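# Spray banana crowns in tray, then rehang spray gun

## Task

Apply treatment spray across the cut crown of each banana cluster sitting in the tray, without shifting any cluster from its spot, and afterwards return the spray gun to its post so it hangs on the post's fork.

## Robot and tools

Robot: two arms, left_arm and right_arm, each with six joints and a two-finger gripper. Two head cameras, cam_head_left and cam_head_right (672x504 each), sit on one bar of a stand behind the arms.

Frame: all hand positions, orientations and velocities use the scene frame. Origin is at table-top height, halfway between the two nominal bases; +x points out over the table, +z up, +y toward left_arm (image left/right does not follow arm names). Calibrated bases: left_arm at (+0.041, +0.287, +0.021) m, quat_wxyz (+1.000, 0, 0, -0.020); right_arm at (+0.038, -0.236, +0.039) m, quat_wxyz (+1.000, 0, 0, +0.029). Printed hand poses may be a few cm off, worse at long reach. The gripper's fingers point along its +z axis and separate along its y axis; end_effector_position is the point between the pads, roughly 1 cm short of the tips.

A row (used by every moving tool): one flat list of 14 numbers covering both arms, even if only one moves. First left_arm: waist, shoulder, elbow, wrist pitch, wrist yaw, wrist roll (absolute target angles in radians, same convention as Joint positions), then its opening; then the same seven for right_arm. Opening runs -1 (shut) to +1 (fully open); between those ends the fingers go to where grip_measured would read that value. Stated joint ranges per arm: waist -2.618..3.054, shoulder 0.000..3.142, elbow 0.000..3.142, wrist pitch -1.571..1.571, wrist yaw -1.571..1.571, wrist roll -2.094..2.094. True ends may differ by up to 0.059 rad; a target more than 0.059 beyond a stated end, and farther out than the current angle, gets the call refused. A target beyond the real end is clipped, reported as "joint sent to its limit". Each step, targets are kept within 0.339 rad of the measured angle for waist/shoulder/elbow and 2.2 rad for the wrist joints; if a row would carry a gripper over 200 mm from where it is, that arm's targets are shrunk back. To keep a joint still, resend its Joint targets value; to keep a gripper unchanged, resend its current command (a 0 means half-open, not 'no change').

Tools:
- execute_actions(actions, cameras): actions is a list of actions; each action is a list of up to 15 rows, one per 1/30 s step, the last row held if fewer are given. An empty list returns state plus all images and the scene number. cameras: list of names, ["all"], or [] for none.
- move(target, speed, blend, opening_speed, grip_force, blocking, cameras): target is one 14-number row or a list of up to 15 rows, all joint angles absolute. Joints interpolate together, so the hand follows a curve; no collision avoidance. speed in rad/s for the joint with the farthest to go, 0.01 to 12.57, default 0.5 (one value or one per target). blend in rad rounds corners of a list (0 = stop at each). opening_speed: rate of the opening command per second, at least 0.2. grip_force: newtons per pad, 10 to 50 (full), one value or one per arm; it persists. blocking=false returns after about 0.5 s while the move runs on; a new move replaces it. Whole list shares 10 s. Result adds a move: line (done, off_target, moving, held, fault) plus limits=held if steps were withheld.
- wait(seconds 0..10, cameras): let time pass holding the last command.
- stop(cameras): brakes the running move.
- zoom_image(camera, region): camera is cam_head_left or cam_head_right; region [x0, y0, x1, y1] in image pixels from top-left, at most 504 wide and high; only the newest images.
- finished_scene(scene): ends scene 1 or 2 for good; call only once the goal holds on its own.

Result lines: Joint positions and Joint velocities list each arm's joints in the order above, then finger-pad gap in m (0.094 open); "within noise" means that arm is still. Joint targets shows what joints are being driven toward now. Tool commands shows each gripper's command. grip_measured uses the -1..1 scale, reads slightly wide when empty and a bit narrow when squeezing. Joint torques (N m) include arm weight, carry offsets and noise, and wrap at ±28 for joints 1-3. "joint command not followed" means a clearance check altered some steps. MOTOR HOT appears near 75 °C; at 90 °C the arm folds and stops working, at 100 °C it collapses. Camera calibration (K, distortion, T_world_to_cam) is given for projecting points; expect small errors.

Cautions: do not nudge the clusters or push anything out of the work area. Hold the gun firmly, lower it instead of dropping it, and never release it while moving. Avoid fast contact with the table or fixtures, and any bump or squeeze between the two arms, including closing one gripper on the other's fingers. Keep strain off each arm's camera cable. Don't hold loads stretched out or drive into unreachable poses for long, since motors heat. Time spent thinking also runs the clock, so plan compactly and move smoothly.

Each tool is called after "Request:" by a JSON object that holds its "name" and its "arguments".

## Session

Request:
{"name": "execute_actions", "arguments": {"actions": []}}

Request:
{"name": "zoom_image", "arguments": {"camera": "cam_head_left", "region": [100, 60, 604, 504]}}

Scene clock: 0.00 s.
left_arm: end_effector_position=(+0.4428, +0.2617, +0.1381) grip_measured=+1.000 end_effector_quat_wxyz=(+0.598, +0.041, +0.799, -0.049) | right_arm: end_effector_position=(+0.4275, -0.2102, +0.1530) grip_measured=+1.000 end_effector_quat_wxyz=(+0.614, +0.006, +0.788, +0.039)
Joint positions: left_arm=[0.025 1.506 0.381 0.839 0.112 0.003 0.094] | right_arm=[0.01 1.511 0.304 0.961 0.012 0.074 0.094]
Joint velocities: within noise
Joint torques (N m): no reading
Motor temperatures (°C): left_arm=[28 33 32 39 27 28 28] | right_arm=[29 30 38 36 29 27 32]
Heat: left arm: 39 °C; right arm: 38 °C.
Joint targets: left_arm=[0.025 1.500 0.387 0.837 0.112 0.003] | right_arm=[0.010 1.509 0.305 0.947 0.012 0.073]
Tool commands: left_gripper/opening=+1.0 right_gripper/opening=+1.0

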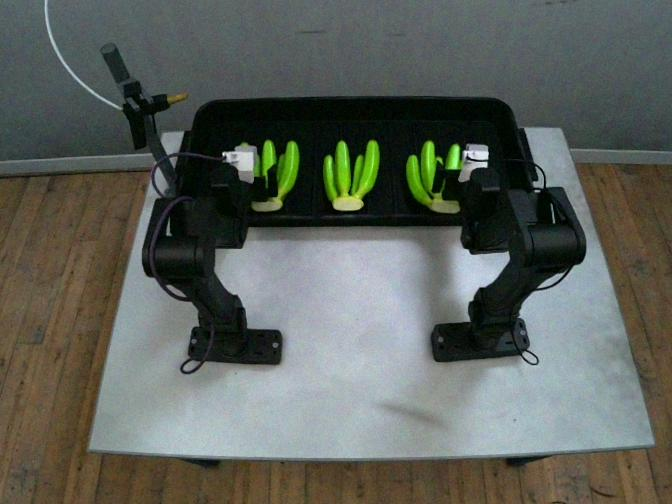

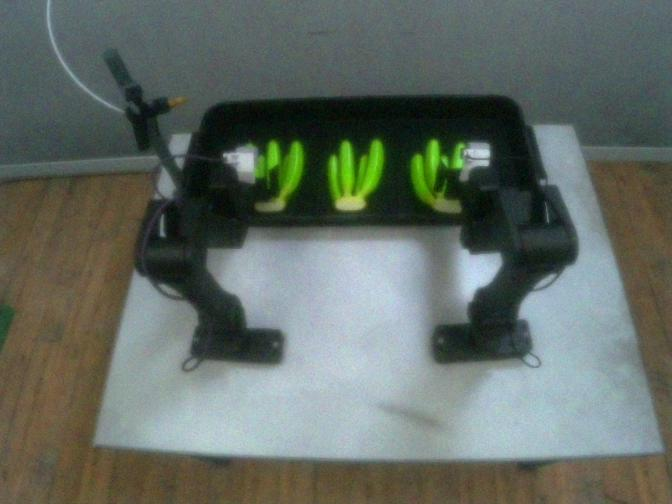

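Scaled by 1.000.

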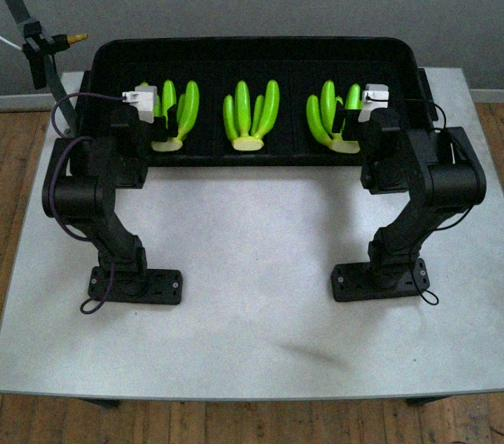

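Request:
{"name": "zoom_image", "arguments": {"camera": "cam_head_left", "region": [80, 20, 230, 220]}}

Request:
{"name": "zoom_image", "arguments": {"camera": "cam_head_right", "region": [80, 20, 230, 220]}}

Request:
{"name": "zoom_image", "arguments": {"camera": "cam_head_left", "region": [220, 90, 520, 240]}}

Scaled by 2.520 from the camera's 672x504 image, which has a finer 960x720 frame.

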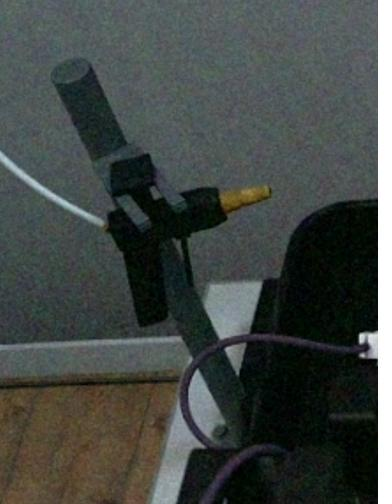

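Scaled by 2.520 from the camera's 672x504 image, which has a finer 960x720 frame.

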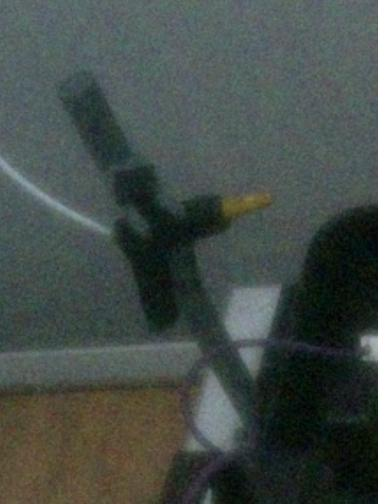

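Scaled by 1.680 from the camera's 672x504 image, which has a finer 960x720 frame.

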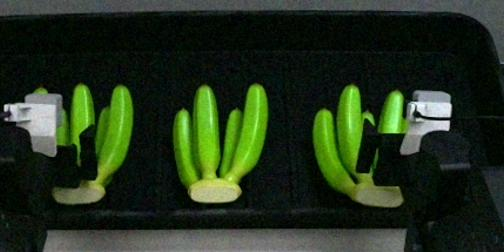

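Request:
{"name": "zoom_image", "arguments": {"camera": "cam_head_left", "region": [95, 40, 195, 160]}}

Request:
{"name": "zoom_image", "arguments": {"camera": "cam_head_right", "region": [95, 40, 195, 160]}}

Scaled by 4.200 from the camera's 672x504 image, which has a finer 960x720 frame.

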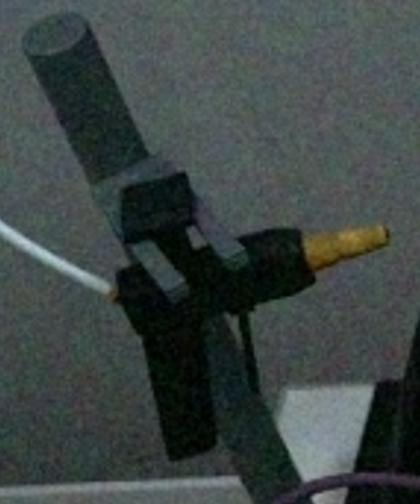

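Scaled by 4.200 from the camera's 672x504 image, which has a finer 960x720 frame.

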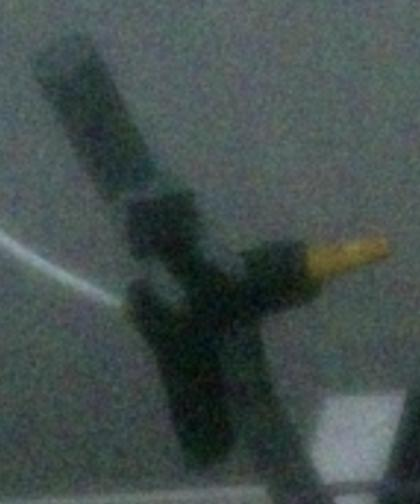

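Request:
{"name": "move", "arguments": {"target": [[0.3,1.284,0.62,0.66,0.3,0.1,1,-0.1,1.2,0.6,0.8,0,0,1],[1.23,1.284,0.62,0.665,1.19,0.2,1,-0.9,0.8,0.6,0.5,0,0,1]], "speed": 0.8, "blend": 0.1, "cameras": ["all"]}}

Request:
{"name": "zoom_image", "arguments": {"camera": "cam_head_left", "region": [80, 40, 230, 190]}}

Request:
{"name": "zoom_image", "arguments": {"camera": "cam_head_right", "region": [80, 40, 230, 190]}}

Scene clock: 81.13 s.
left_arm: end_effector_position=(+0.3125, +0.5159, +0.2803) grip_measured=+1.000 end_effector_quat_wxyz=(+0.701, +0.054, +0.709, +0.058) | right_arm: end_effector_position=(+0.2593, -0.4793, +0.4294) grip_measured=+1.000 end_effector_quat_wxyz=(+0.737, +0.243, +0.540, -0.325)
Joint positions: left_arm=[1.225 1.294 0.605 0.66 1.178 0.185 0.094] | right_arm=[-0.892 0.809 0.591 0.519 0.003 0.008 0.094]
Joint torques (N m): left_arm=[0.51 -4.7 9.1 1.38 0.25 0.16] | right_arm=[-0.77 -1.84 8.31 1.3 -0.08 -0.11]
Motor temperatures (°C): left_arm=[28 33 34 42 26 27 27] | right_arm=[28 31 39 44 29 26 31]
Heat: left arm: 42 °C; right arm: 44 °C.
Joint targets: left_arm=[1.230 1.284 0.620 0.665 1.190 0.200] | right_arm=[-0.900 0.800 0.600 0.500 0.000 0.000]
move: done

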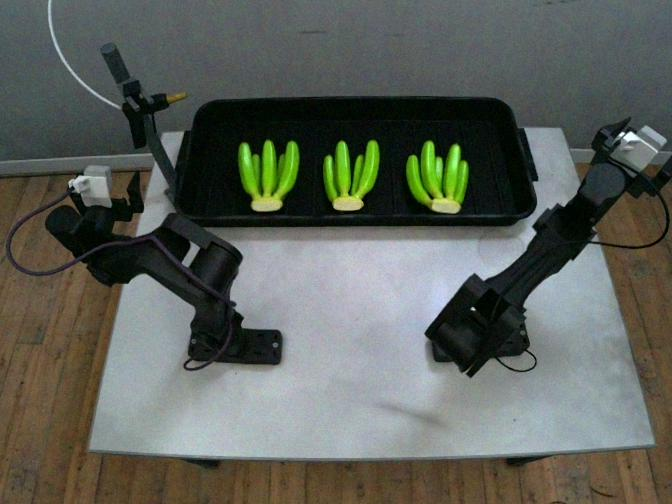

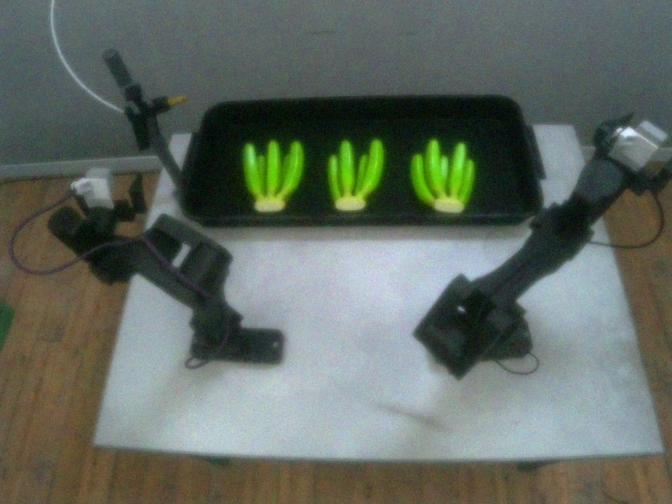

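Scaled by 3.360 from the camera's 672x504 image, which has a finer 960x720 frame.

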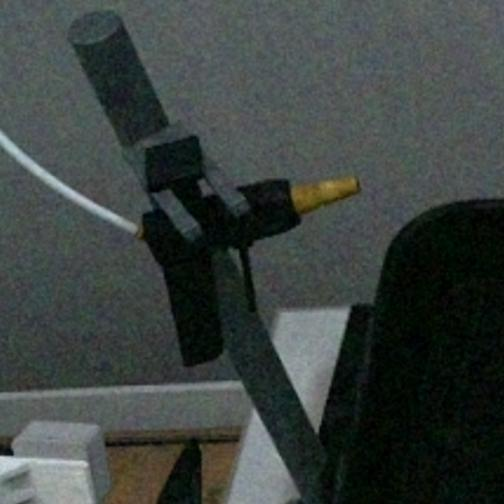

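Scaled by 3.360 from the camera's 672x504 image, which has a finer 960x720 frame.

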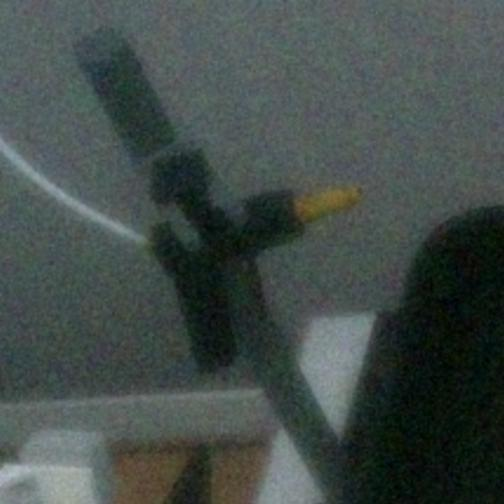

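Request:
{"name": "zoom_image", "arguments": {"camera": "cam_head_left", "region": [40, 110, 190, 260]}}

Request:
{"name": "zoom_image", "arguments": {"camera": "cam_head_right", "region": [40, 110, 190, 260]}}

Scaled by 3.360 from the camera's 672x504 image, which has a finer 960x720 frame.

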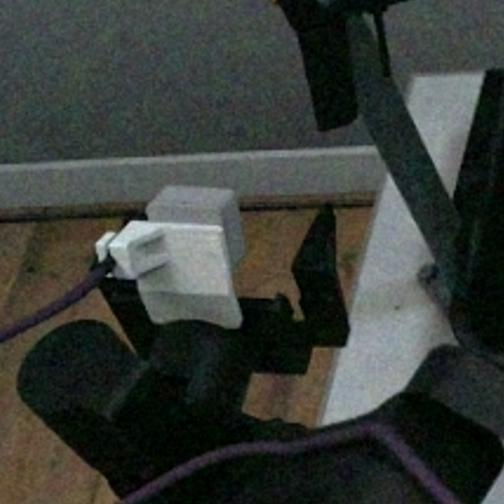

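Scaled by 3.360 from the camera's 672x504 image, which has a finer 960x720 frame.

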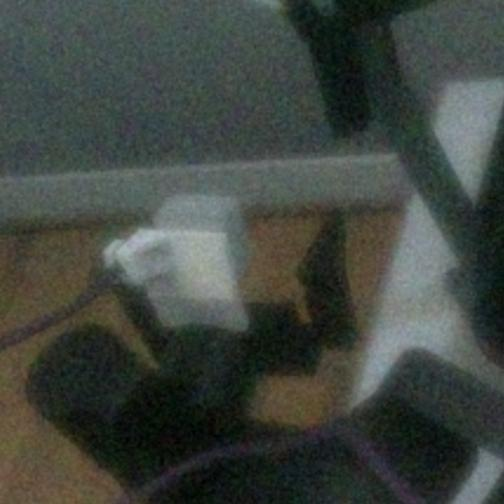

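Request:
{"name": "move", "arguments": {"target": [0.93,1.404,0.65,0.78,0.9,0.25,1,-0.9,0.8,0.6,0.5,0,0,1], "cameras": ["all"]}}

Request:
{"name": "zoom_image", "arguments": {"camera": "cam_head_left", "region": [80, 70, 210, 200]}}

Request:
{"name": "zoom_image", "arguments": {"camera": "cam_head_right", "region": [80, 70, 210, 200]}}

Scene clock: 126.77 s.
left_arm: end_effector_position=(+0.3838, +0.4872, +0.2712) grip_measured=+1.000 end_effector_quat_wxyz=(+0.702, +0.090, +0.702, +0.074) | right_arm: end_effector_position=(+0.2593, -0.4793, +0.4293) grip_measured=+1.000 end_effector_quat_wxyz=(+0.737, +0.244, +0.541, -0.324)
Joint positions: left_arm=[0.934 1.393 0.622 0.767 0.918 0.237 0.094] | right_arm=[-0.892 0.809 0.591 0.519 0.003 0.008 0.094]
Joint torques (N m): left_arm=[-0.44 -3.89 10.32 1.55 -0.19 0.14] | right_arm=[-0.62 -1.88 8.4 1.29 -0.08 -0.11]
Heat: left arm: 40 °C; right arm: 43 °C.
Joint targets: left_arm=[0.930 1.404 0.650 0.780 0.900 0.250] | right_arm=[-0.900 0.800 0.600 0.500 0.000 0.000]
move: done

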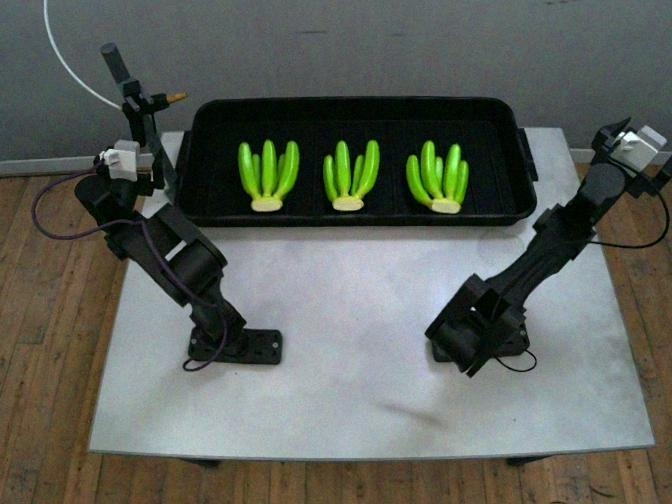

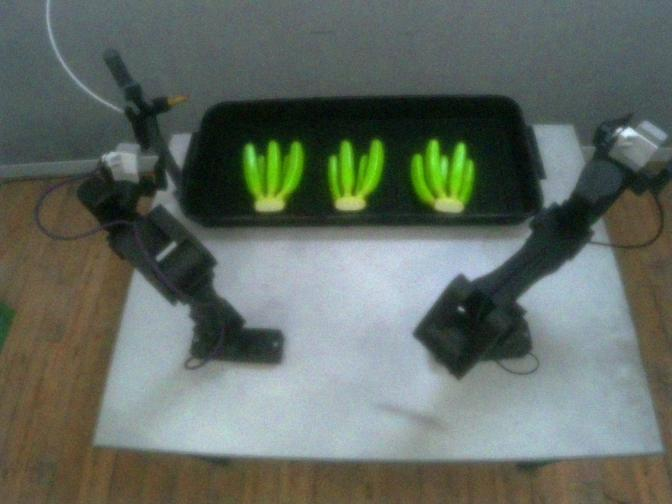

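Scaled by 3.877 from the camera's 672x504 image, which has a finer 960x720 frame.

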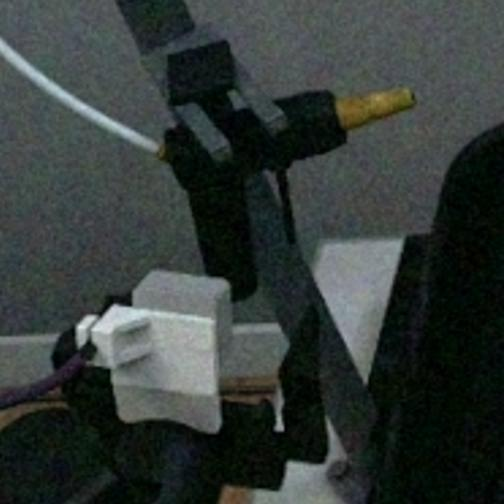

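Scaled by 3.877 from the camera's 672x504 image, which has a finer 960x720 frame.

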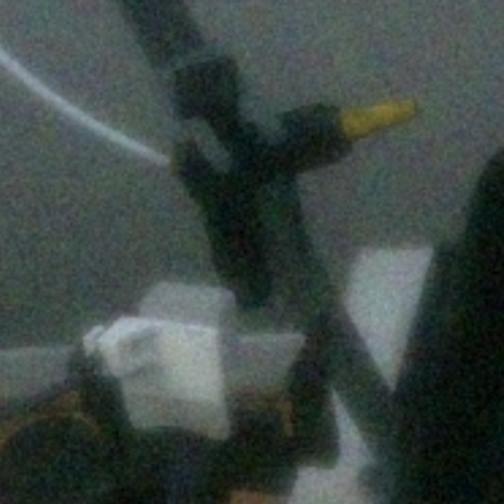

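Request:
{"name": "move", "arguments": {"target": [0.773,1.577,0.805,0.795,0.74,0.25,1,-0.9,0.8,0.6,0.5,0,0,1], "speed": 0.3, "cameras": ["all"]}}

Request:
{"name": "zoom_image", "arguments": {"camera": "cam_head_left", "region": [80, 70, 210, 200]}}

Request:
{"name": "zoom_image", "arguments": {"camera": "cam_head_right", "region": [80, 70, 210, 200]}}

Scene clock: 146.60 s.
left_arm: end_effector_position=(+0.4454, +0.4884, +0.2717) grip_measured=+1.000 end_effector_quat_wxyz=(+0.702, +0.090, +0.703, +0.075) | right_arm: end_effector_position=(+0.2593, -0.4793, +0.4293) grip_measured=+1.000 end_effector_quat_wxyz=(+0.737, +0.244, +0.541, -0.324)
Joint positions: left_arm=[0.777 1.563 0.777 0.781 0.758 0.238 0.094] | right_arm=[-0.892 0.809 0.591 0.519 0.003 0.008 0.094]
Joint torques (N m): left_arm=[-0.38 -5.29 10.33 1.69 -0.16 0.16] | right_arm=[-0.62 -1.88 8.2 1.34 -0.06 -0.08]
Heat: left arm: 41 °C; right arm: 43 °C.
Joint targets: left_arm=[0.773 1.577 0.805 0.795 0.740 0.250] | right_arm=[-0.900 0.800 0.600 0.500 0.000 0.000]
move: done

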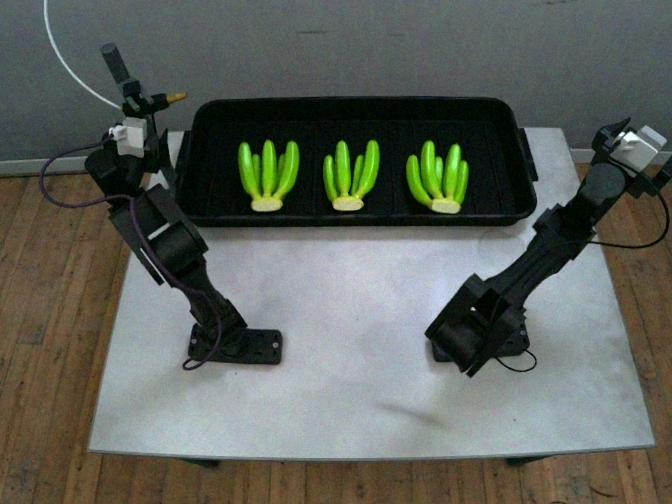

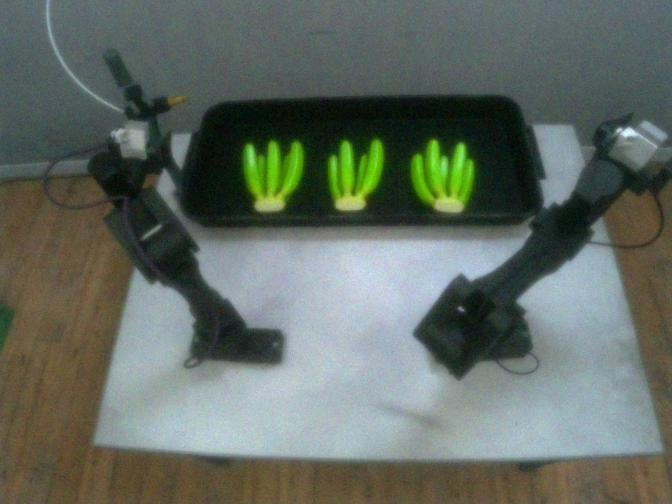

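Scaled by 3.877 from the camera's 672x504 image, which has a finer 960x720 frame.

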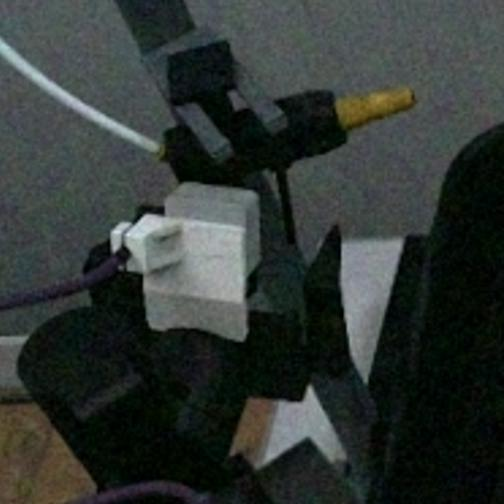

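Scaled by 3.877 from the camera's 672x504 image, which has a finer 960x720 frame.

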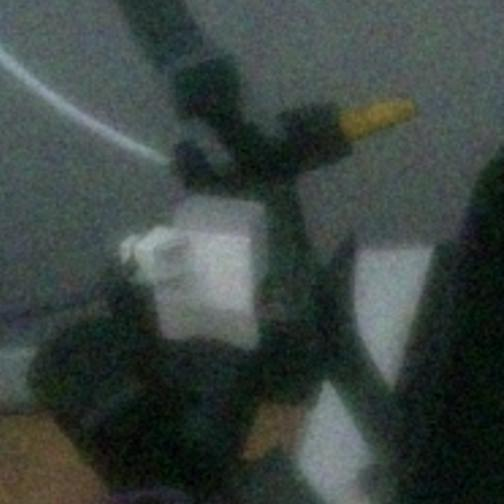

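Request:
{"name": "move", "arguments": {"target": [0.773,1.577,0.805,0.795,0.74,0.25,-1,-0.9,0.8,0.6,0.5,0,0,1], "grip_force": 20, "opening_speed": 0.5, "cameras": ["all"]}}

Request:
{"name": "zoom_image", "arguments": {"camera": "cam_head_left", "region": [80, 70, 210, 200]}}

Request:
{"name": "zoom_image", "arguments": {"camera": "cam_head_right", "region": [80, 70, 210, 200]}}

Scene clock: 164.67 s.
left_arm: end_effector_position=(+0.4454, +0.4901, +0.2721) grip_measured=-0.379 end_effector_quat_wxyz=(+0.702, +0.088, +0.702, +0.080) | right_arm: end_effector_position=(+0.2593, -0.4793, +0.4293) grip_measured=+1.000 end_effector_quat_wxyz=(+0.737, +0.244, +0.541, -0.324)
Joint positions: left_arm=[0.777 1.563 0.777 0.783 0.749 0.241 0.029] | right_arm=[-0.892 0.809 0.591 0.519 0.003 0.008 0.094]
Joint torques (N m): left_arm=[-0.5 -5.29 10.39 1.66 -0.09 0.17] | right_arm=[-0.7 -1.83 8.43 1.33 -0.03 -0.08]
Motor temperatures (°C): left_arm=[28 33 33 42 26 27 27] | right_arm=[28 29 44 41 29 25 31]
Heat: left arm: 42 °C; right arm: 44 °C.
Joint targets: left_arm=[0.773 1.577 0.805 0.795 0.740 0.250] | right_arm=[-0.900 0.800 0.600 0.500 0.000 0.000]
grip_force (N): 20, 20
move: done

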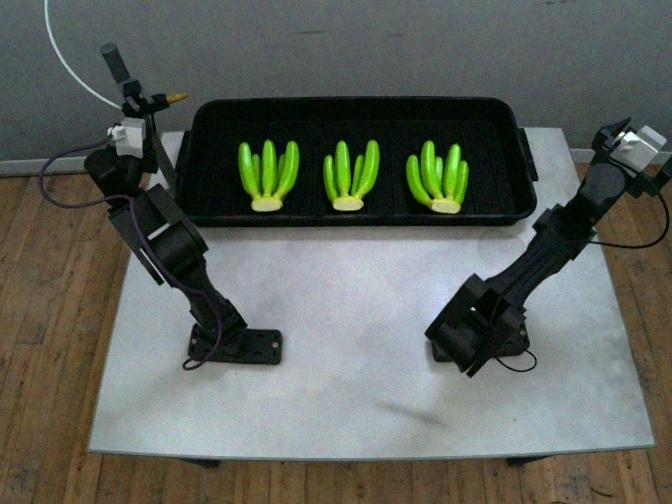

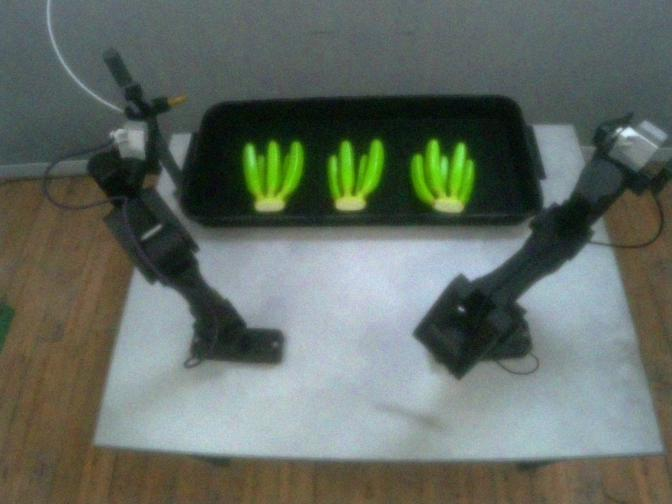

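Scaled by 3.877 from the camera's 672x504 image, which has a finer 960x720 frame.

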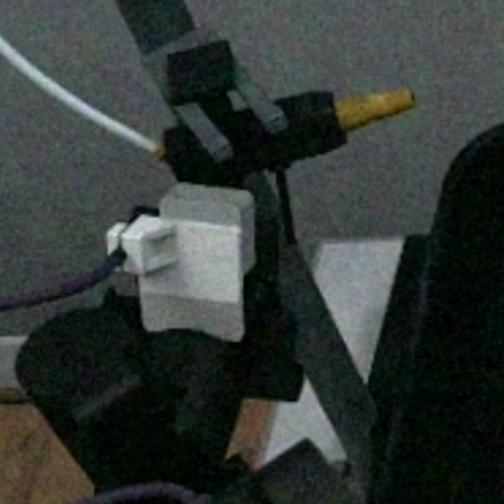

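Scaled by 3.877 from the camera's 672x504 image, which has a finer 960x720 frame.

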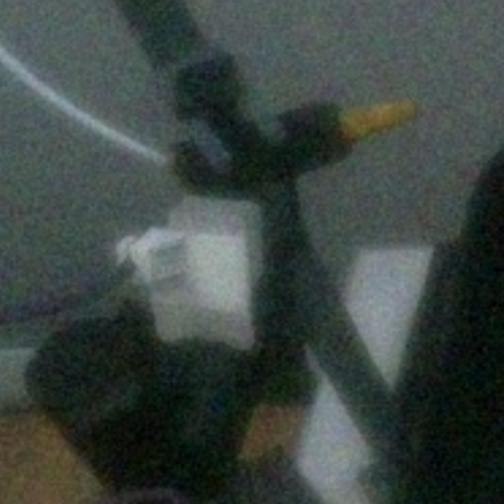

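Request:
{"name": "move", "arguments": {"target": [[0.773,1.577,0.805,0.795,0.74,0.25,1,-0.9,0.8,0.6,0.5,0,0,1],[0.75,1.490,0.866,0.650,0.715,0.25,1,-0.9,0.8,0.6,0.5,0,0,1]], "opening_speed": 1, "speed": 0.3, "cameras": ["all"]}}

Request:
{"name": "zoom_image", "arguments": {"camera": "cam_head_left", "region": [80, 70, 210, 200]}}

Request:
{"name": "zoom_image", "arguments": {"camera": "cam_head_right", "region": [80, 70, 210, 200]}}

Scene clock: 183.63 s.
left_arm: end_effector_position=(+0.4496, +0.4849, +0.2951) grip_measured=+0.998 end_effector_quat_wxyz=(+0.699, +0.087, +0.706, +0.076) | right_arm: end_effector_position=(+0.2593, -0.4793, +0.4293) grip_measured=+1.000 end_effector_quat_wxyz=(+0.737, +0.244, +0.541, -0.324)
Joint positions: left_arm=[0.757 1.512 0.841 0.655 0.732 0.242 0.094] | right_arm=[-0.892 0.809 0.591 0.519 0.003 0.008 0.094]
Joint torques (N m): left_arm=[-0.65 -8.01 10.29 1.5 -0.19 0.11] | right_arm=[-0.81 -1.91 8.38 1.29 -0.08 -0.06]
Heat: left arm: 43 °C; right arm: 44 °C.
Joint targets: left_arm=[0.750 1.490 0.866 0.650 0.715 0.250] | right_arm=[-0.900 0.800 0.600 0.500 0.000 0.000]
grip_force (N): 20, 20
move: done

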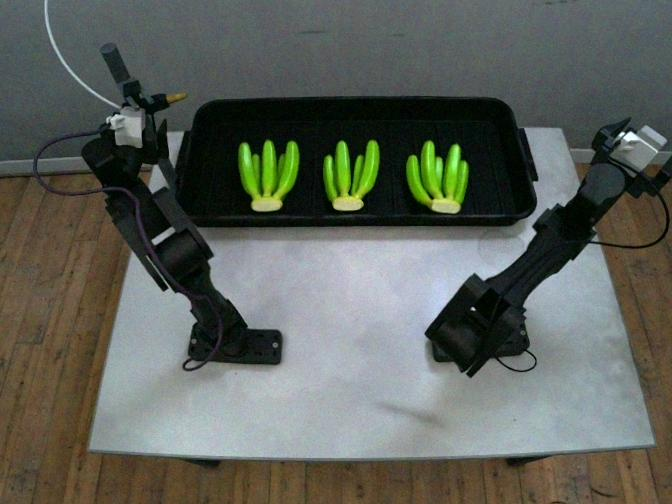

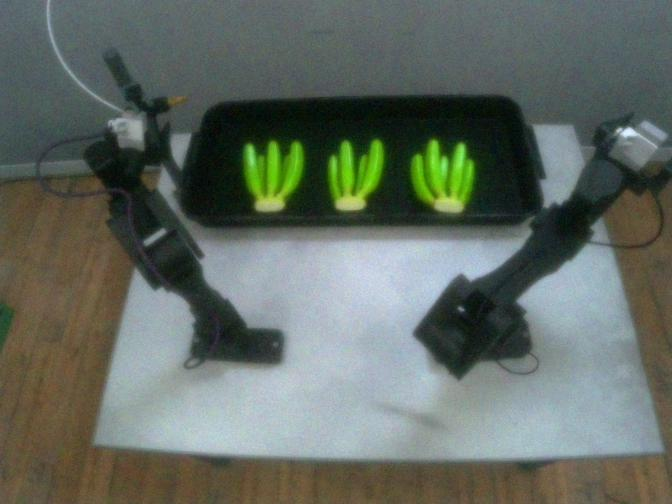

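Scaled by 3.877 from the camera's 672x504 image, which has a finer 960x720 frame.

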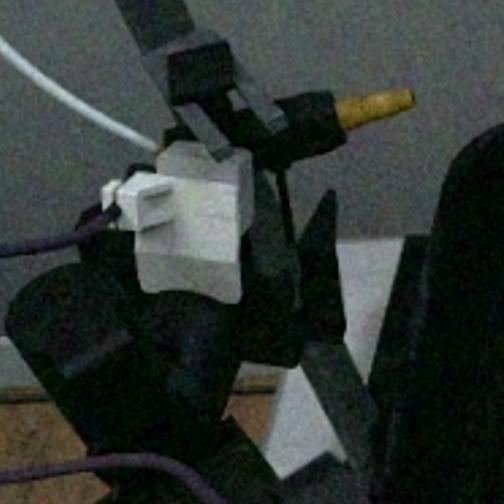

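Scaled by 3.877 from the camera's 672x504 image, which has a finer 960x720 frame.

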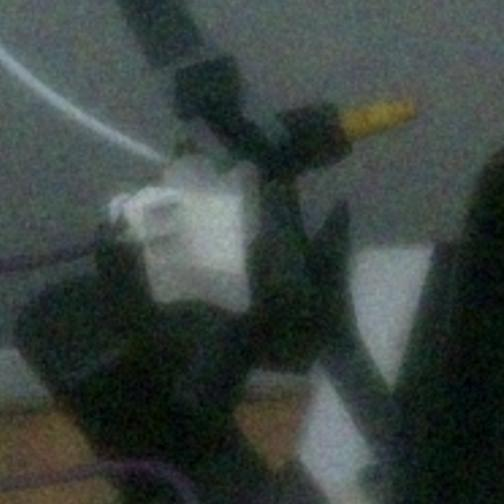

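Request:
{"name": "move", "arguments": {"target": [0.75,1.497,0.862,0.650,0.72,0.25,-1,-0.9,0.8,0.6,0.5,0,0,1], "opening_speed": 0.5, "cameras": ["cam_head_left"]}}

Request:
{"name": "zoom_image", "arguments": {"camera": "cam_head_left", "region": [80, 70, 210, 200]}}

Scene clock: 193.97 s.
left_arm: end_effector_position=(+0.4497, +0.4846, +0.2945) grip_measured=+0.142 end_effector_quat_wxyz=(+0.697, +0.096, +0.705, +0.084) | right_arm: end_effector_position=(+0.2593, -0.4793, +0.4293) grip_measured=+1.000 end_effector_quat_wxyz=(+0.737, +0.244, +0.541, -0.324)
Joint positions: left_arm=[0.756 1.512 0.841 0.653 0.732 0.268 0.054] | right_arm=[-0.892 0.809 0.591 0.519 0.003 0.008 0.094]
Joint torques (N m): left_arm=[-0.57 -7.39 9.95 1.53 -0.12 -0.15] | right_arm=[-0.7 -1.83 8.25 1.3 -0.08 -0.11]
Heat: left arm: 42 °C; right arm: 44 °C.
Joint targets: left_arm=[0.750 1.497 0.862 0.650 0.720 0.250] | right_arm=[-0.900 0.800 0.600 0.500 0.000 0.000]
grip_force (N): 20, 20
move: done
Images, in order (width x height): cam_head_left 672x504.

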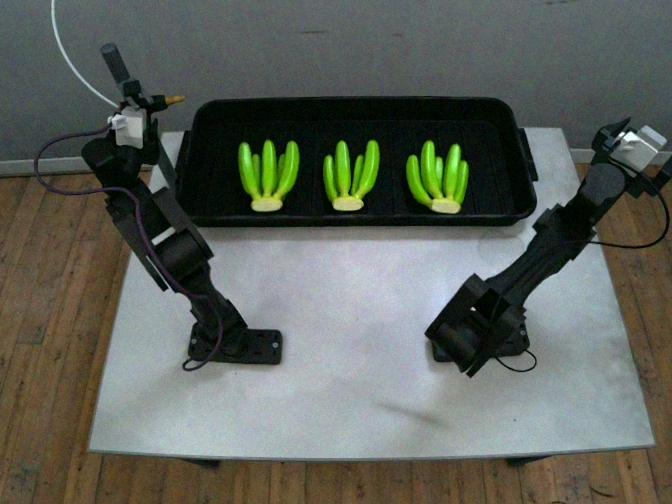

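Scaled by 3.877 from the camera's 672x504 image, which has a finer 960x720 frame.

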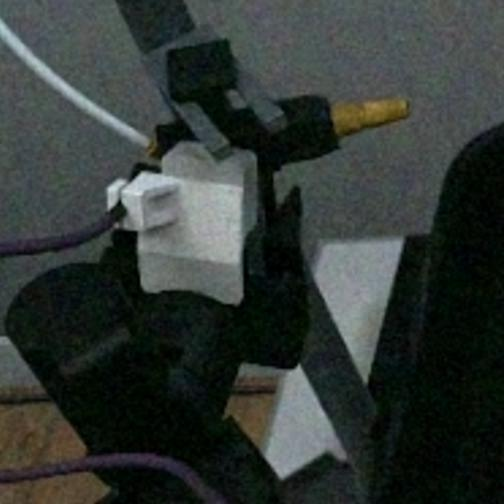

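Request:
{"name": "move", "arguments": {"target": [[0.75,1.478,0.889,0.615,0.715,0.25,-1,-0.9,0.8,0.6,0.5,0,0,1],[0.862,1.3525,0.77,0.608,0.822,0.25,-1,-0.9,0.8,0.6,0.5,0,0,1]], "speed": 0.15, "grip_force": 28, "blend": 0.02, "cameras": ["all"]}}

Request:
{"name": "zoom_image", "arguments": {"camera": "cam_head_left", "region": [80, 40, 210, 170]}}

Request:
{"name": "zoom_image", "arguments": {"camera": "cam_head_right", "region": [80, 40, 210, 170]}}

Scene clock: 211.83 s.
left_arm: end_effector_position=(+0.4160, +0.4809, +0.3053) grip_measured=+0.007 end_effector_quat_wxyz=(+0.697, +0.097, +0.707, +0.078) | right_arm: end_effector_position=(+0.2593, -0.4793, +0.4293) grip_measured=+1.000 end_effector_quat_wxyz=(+0.737, +0.244, +0.541, -0.324)
Joint positions: left_arm=[0.831 1.388 0.786 0.576 0.817 0.267 0.047] | right_arm=[-0.892 0.809 0.591 0.519 0.003 0.008 0.094]
Joint torques (N m): left_arm=[3 -8.18 6.5 1.8 0.08 -0.2] | right_arm=[-0.66 -1.92 8.4 1.33 -0.07 -0.03]
Heat: left arm: 42 °C; right arm: 44 °C.
Joint targets: left_arm=[0.862 1.353 0.770 0.608 0.822 0.250] | right_arm=[-0.900 0.800 0.600 0.500 0.000 0.000]
grip_force (N): 28, 28
move: done; blend cut to 0.0175 rad at target 1

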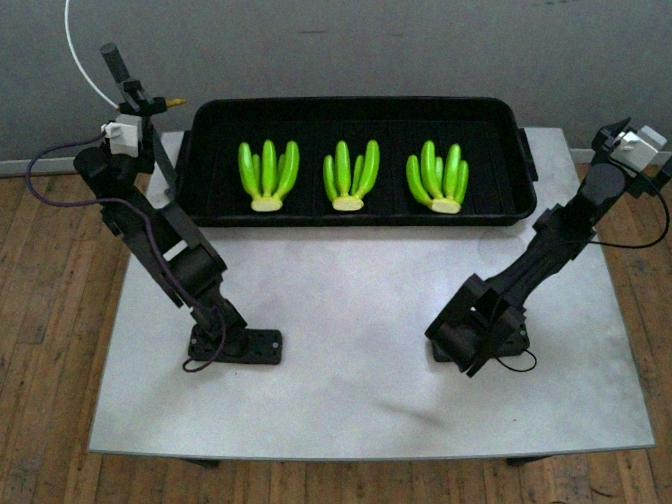

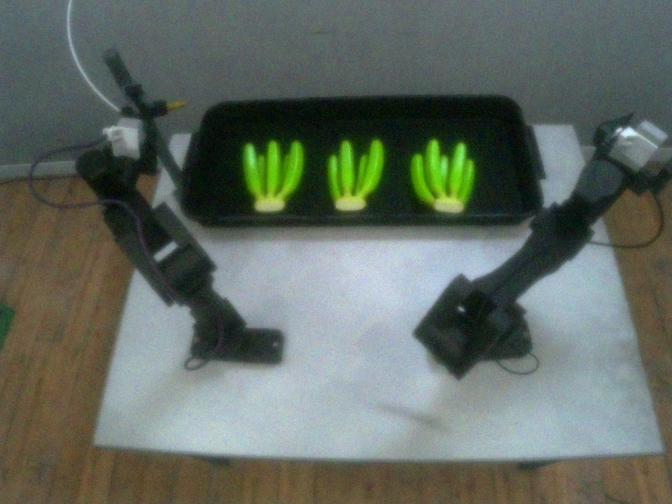

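Scaled by 3.877 from the camera's 672x504 image, which has a finer 960x720 frame.

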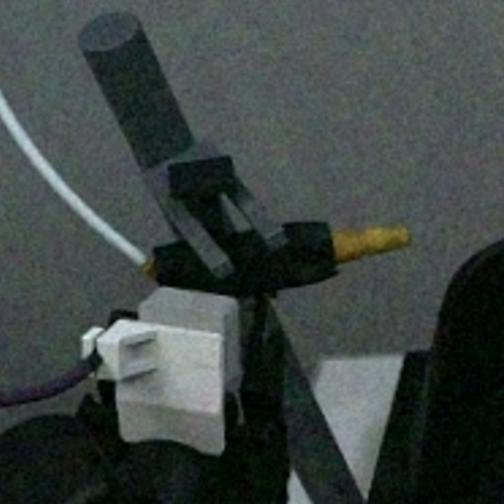

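Scaled by 3.877 from the camera's 672x504 image, which has a finer 960x720 frame.

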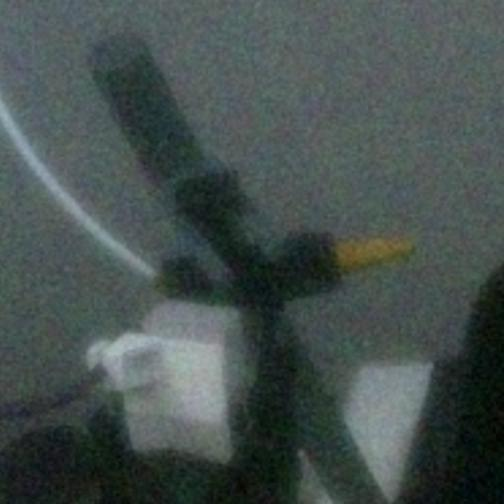

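Request:
{"name": "move", "arguments": {"target": [[0.831,1.388,0.786,0.576,0.817,0.25,0.8,-0.9,0.8,0.6,0.5,0,0,1],[0.75,1.497,0.862,0.650,0.72,0.25,0.8,-0.9,0.8,0.6,0.5,0,0,1],[0.75,1.497,0.862,0.650,0.72,0.25,-1,-0.9,0.8,0.6,0.5,0,0,1]], "speed": 0.3, "opening_speed": 0.8, "grip_force": 32, "cameras": ["all"]}}

Request:
{"name": "zoom_image", "arguments": {"camera": "cam_head_left", "region": [80, 40, 210, 170]}}

Request:
{"name": "move", "arguments": {"target": [[0.75,1.478,0.889,0.615,0.715,0.25,-1,-0.9,0.8,0.6,0.5,0,0,1],[0.753,1.355,0.786,0.59,0.713,0.25,-1,-0.9,0.8,0.6,0.5,0,0,1]], "speed": 0.15, "blend": 0.01, "cameras": ["all"]}}

Request:
{"name": "zoom_image", "arguments": {"camera": "cam_head_left", "region": [80, 40, 210, 170]}}

Scene clock: 245.43 s.
left_arm: end_effector_position=(+0.4460, +0.4814, +0.2997) grip_measured=+0.036 end_effector_quat_wxyz=(+0.699, +0.098, +0.703, +0.088) | right_arm: end_effector_position=(+0.2593, -0.4793, +0.4293) grip_measured=+1.000 end_effector_quat_wxyz=(+0.737, +0.244, +0.541, -0.324)
Joint positions: left_arm=[0.755 1.484 0.833 0.64 0.728 0.271 0.049] | right_arm=[-0.892 0.809 0.591 0.519 0.003 0.008 0.094]
Joint torques (N m): left_arm=[-0.47 -4.98 10.67 1.64 -0.11 -0.18] | right_arm=[-0.72 -1.96 8.38 1.37 -0.08 -0.08]
Heat: left arm: 42 °C; right arm: 44 °C.
Joint targets: left_arm=[0.750 1.497 0.862 0.650 0.720 0.250] | right_arm=[-0.900 0.800 0.600 0.500 0.000 0.000]
grip_force (N): 32, 32
move: done

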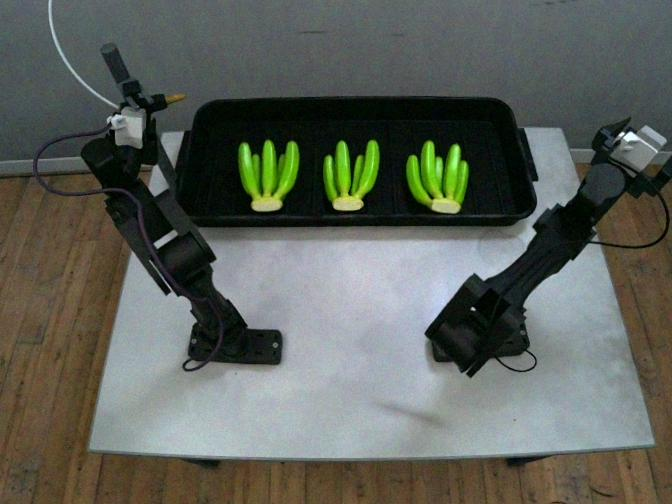

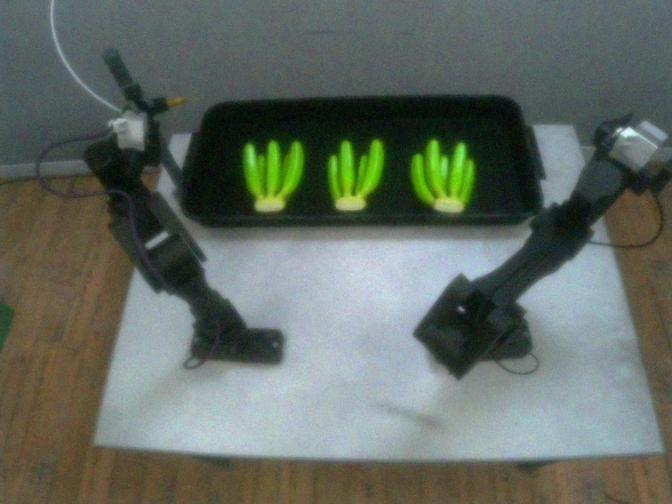

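Scaled by 3.877 from the camera's 672x504 image, which has a finer 960x720 frame.

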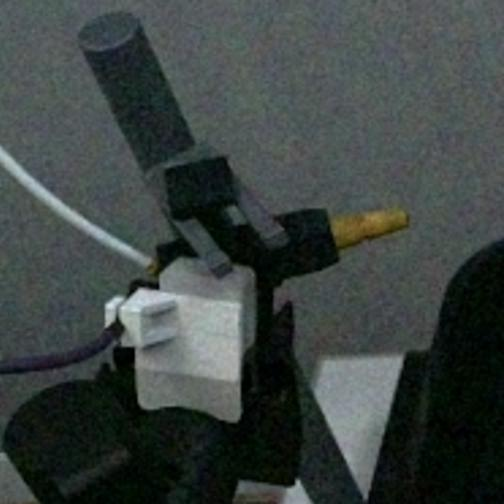

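Scene clock: 246.83 s.
left_arm: end_effector_position=(+0.4313, +0.4697, +0.3046) grip_measured=-0.015 end_effector_quat_wxyz=(+0.693, +0.086, +0.711, +0.079) | right_arm: end_effector_position=(+0.2593, -0.4793, +0.4293) grip_measured=+1.000 end_effector_quat_wxyz=(+0.737, +0.244, +0.541, -0.324)
Joint positions: left_arm=[0.755 1.39 0.795 0.56 0.722 0.256 0.046] | right_arm=[-0.892 0.809 0.591 0.519 0.003 0.008 0.094]
Joint torques (N m): left_arm=[-0.2 -8.2 7.21 1.84 -0.09 -0.08] | right_arm=[-0.72 -2.13 8.29 1.29 -0.08 -0.04]
Heat: left arm: 42 °C; right arm: 44 °C.
Joint targets: left_arm=[0.753 1.355 0.786 0.590 0.713 0.250] | right_arm=[-0.900 0.800 0.600 0.500 0.000 0.000]
grip_force (N): 32, 32
move: done

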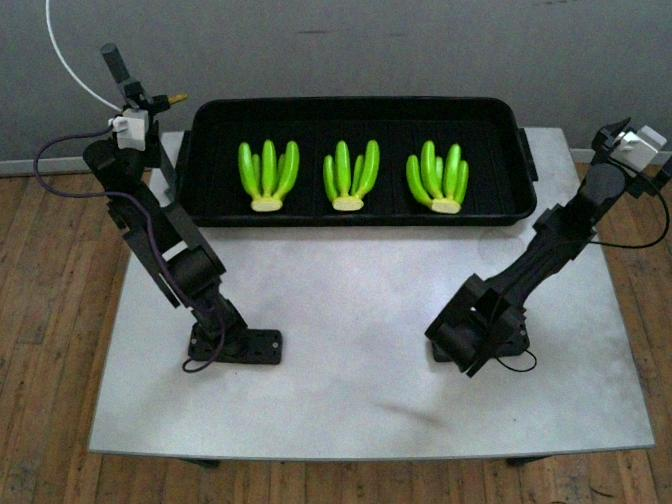

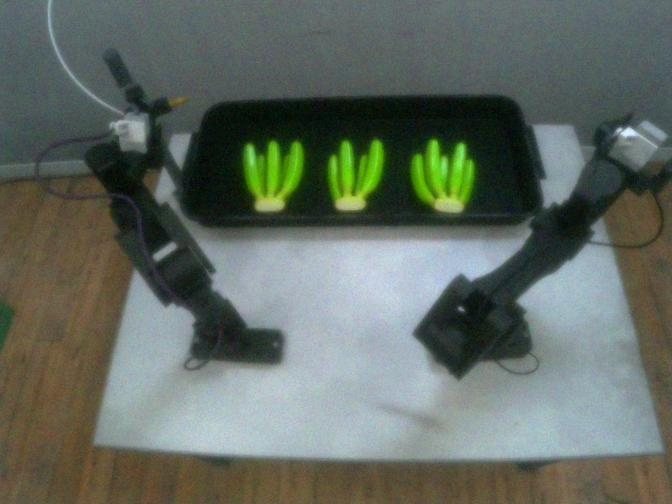

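Scaled by 3.877 from the camera's 672x504 image, which has a finer 960x720 frame.

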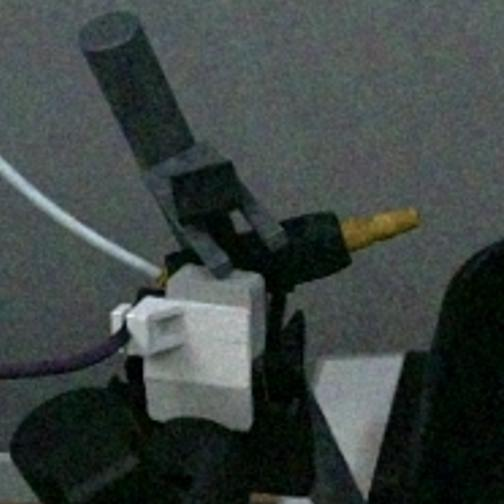

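Request:
{"name": "move", "arguments": {"target": [[0.753,1.230,0.700,0.568,0.713,0.25,-1,-0.9,0.8,0.6,0.5,0,0,1],[0.752,1.085,0.62,0.505,0.712,0.25,-1,-0.9,0.8,0.6,0.5,0,0,1]], "speed": 0.15, "blend": 0.02, "cameras": ["all"]}}

Request:
{"name": "zoom_image", "arguments": {"camera": "cam_head_left", "region": [80, 40, 210, 170]}}

Scene clock: 256.33 s.
left_arm: end_effector_position=(+0.3853, +0.4297, +0.3145) grip_measured=-0.061 end_effector_quat_wxyz=(+0.700, +0.091, +0.703, +0.085) | right_arm: end_effector_position=(+0.2593, -0.4793, +0.4293) grip_measured=+1.000 end_effector_quat_wxyz=(+0.737, +0.244, +0.541, -0.324)
Joint positions: left_arm=[0.755 1.112 0.629 0.475 0.722 0.255 0.044] | right_arm=[-0.892 0.809 0.591 0.519 0.003 0.008 0.094]
Joint torques (N m): left_arm=[-0.27 -5.24 7.36 1.83 -0.12 -0.03] | right_arm=[-0.75 -2.04 8.32 1.36 -0.1 -0.09]
Heat: left arm: 43 °C; right arm: 45 °C.
Joint targets: left_arm=[0.752 1.085 0.620 0.505 0.712 0.250] | right_arm=[-0.900 0.800 0.600 0.500 0.000 0.000]
grip_force (N): 32, 32
move: done

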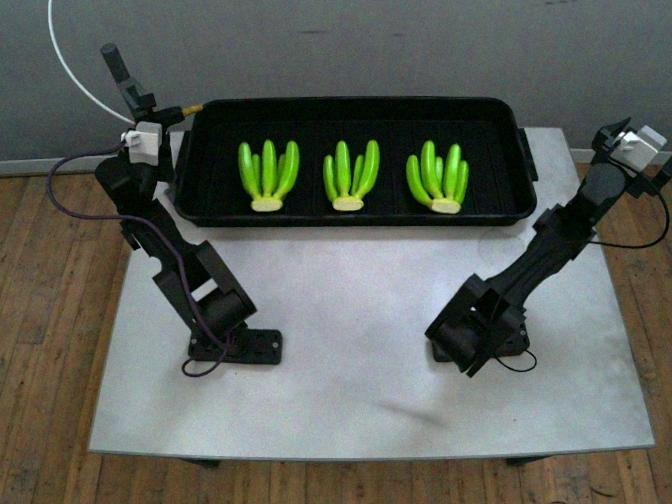

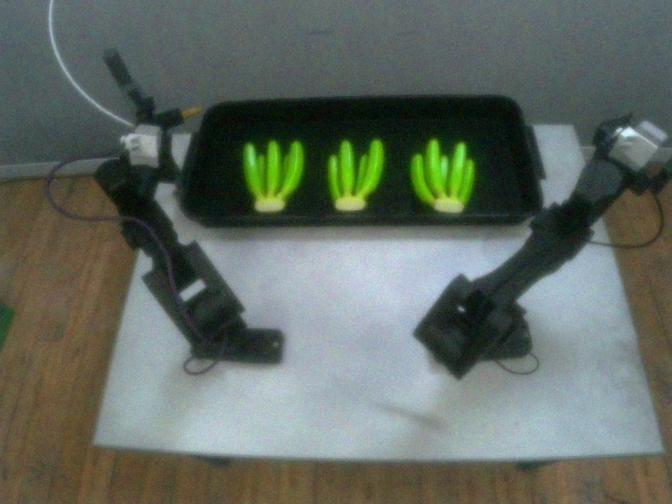

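Scaled by 3.877 from the camera's 672x504 image, which has a finer 960x720 frame.

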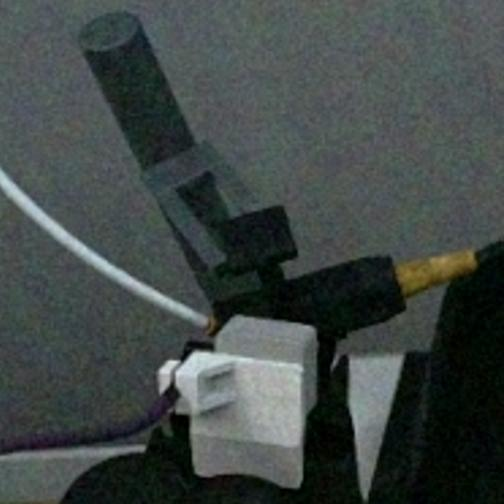

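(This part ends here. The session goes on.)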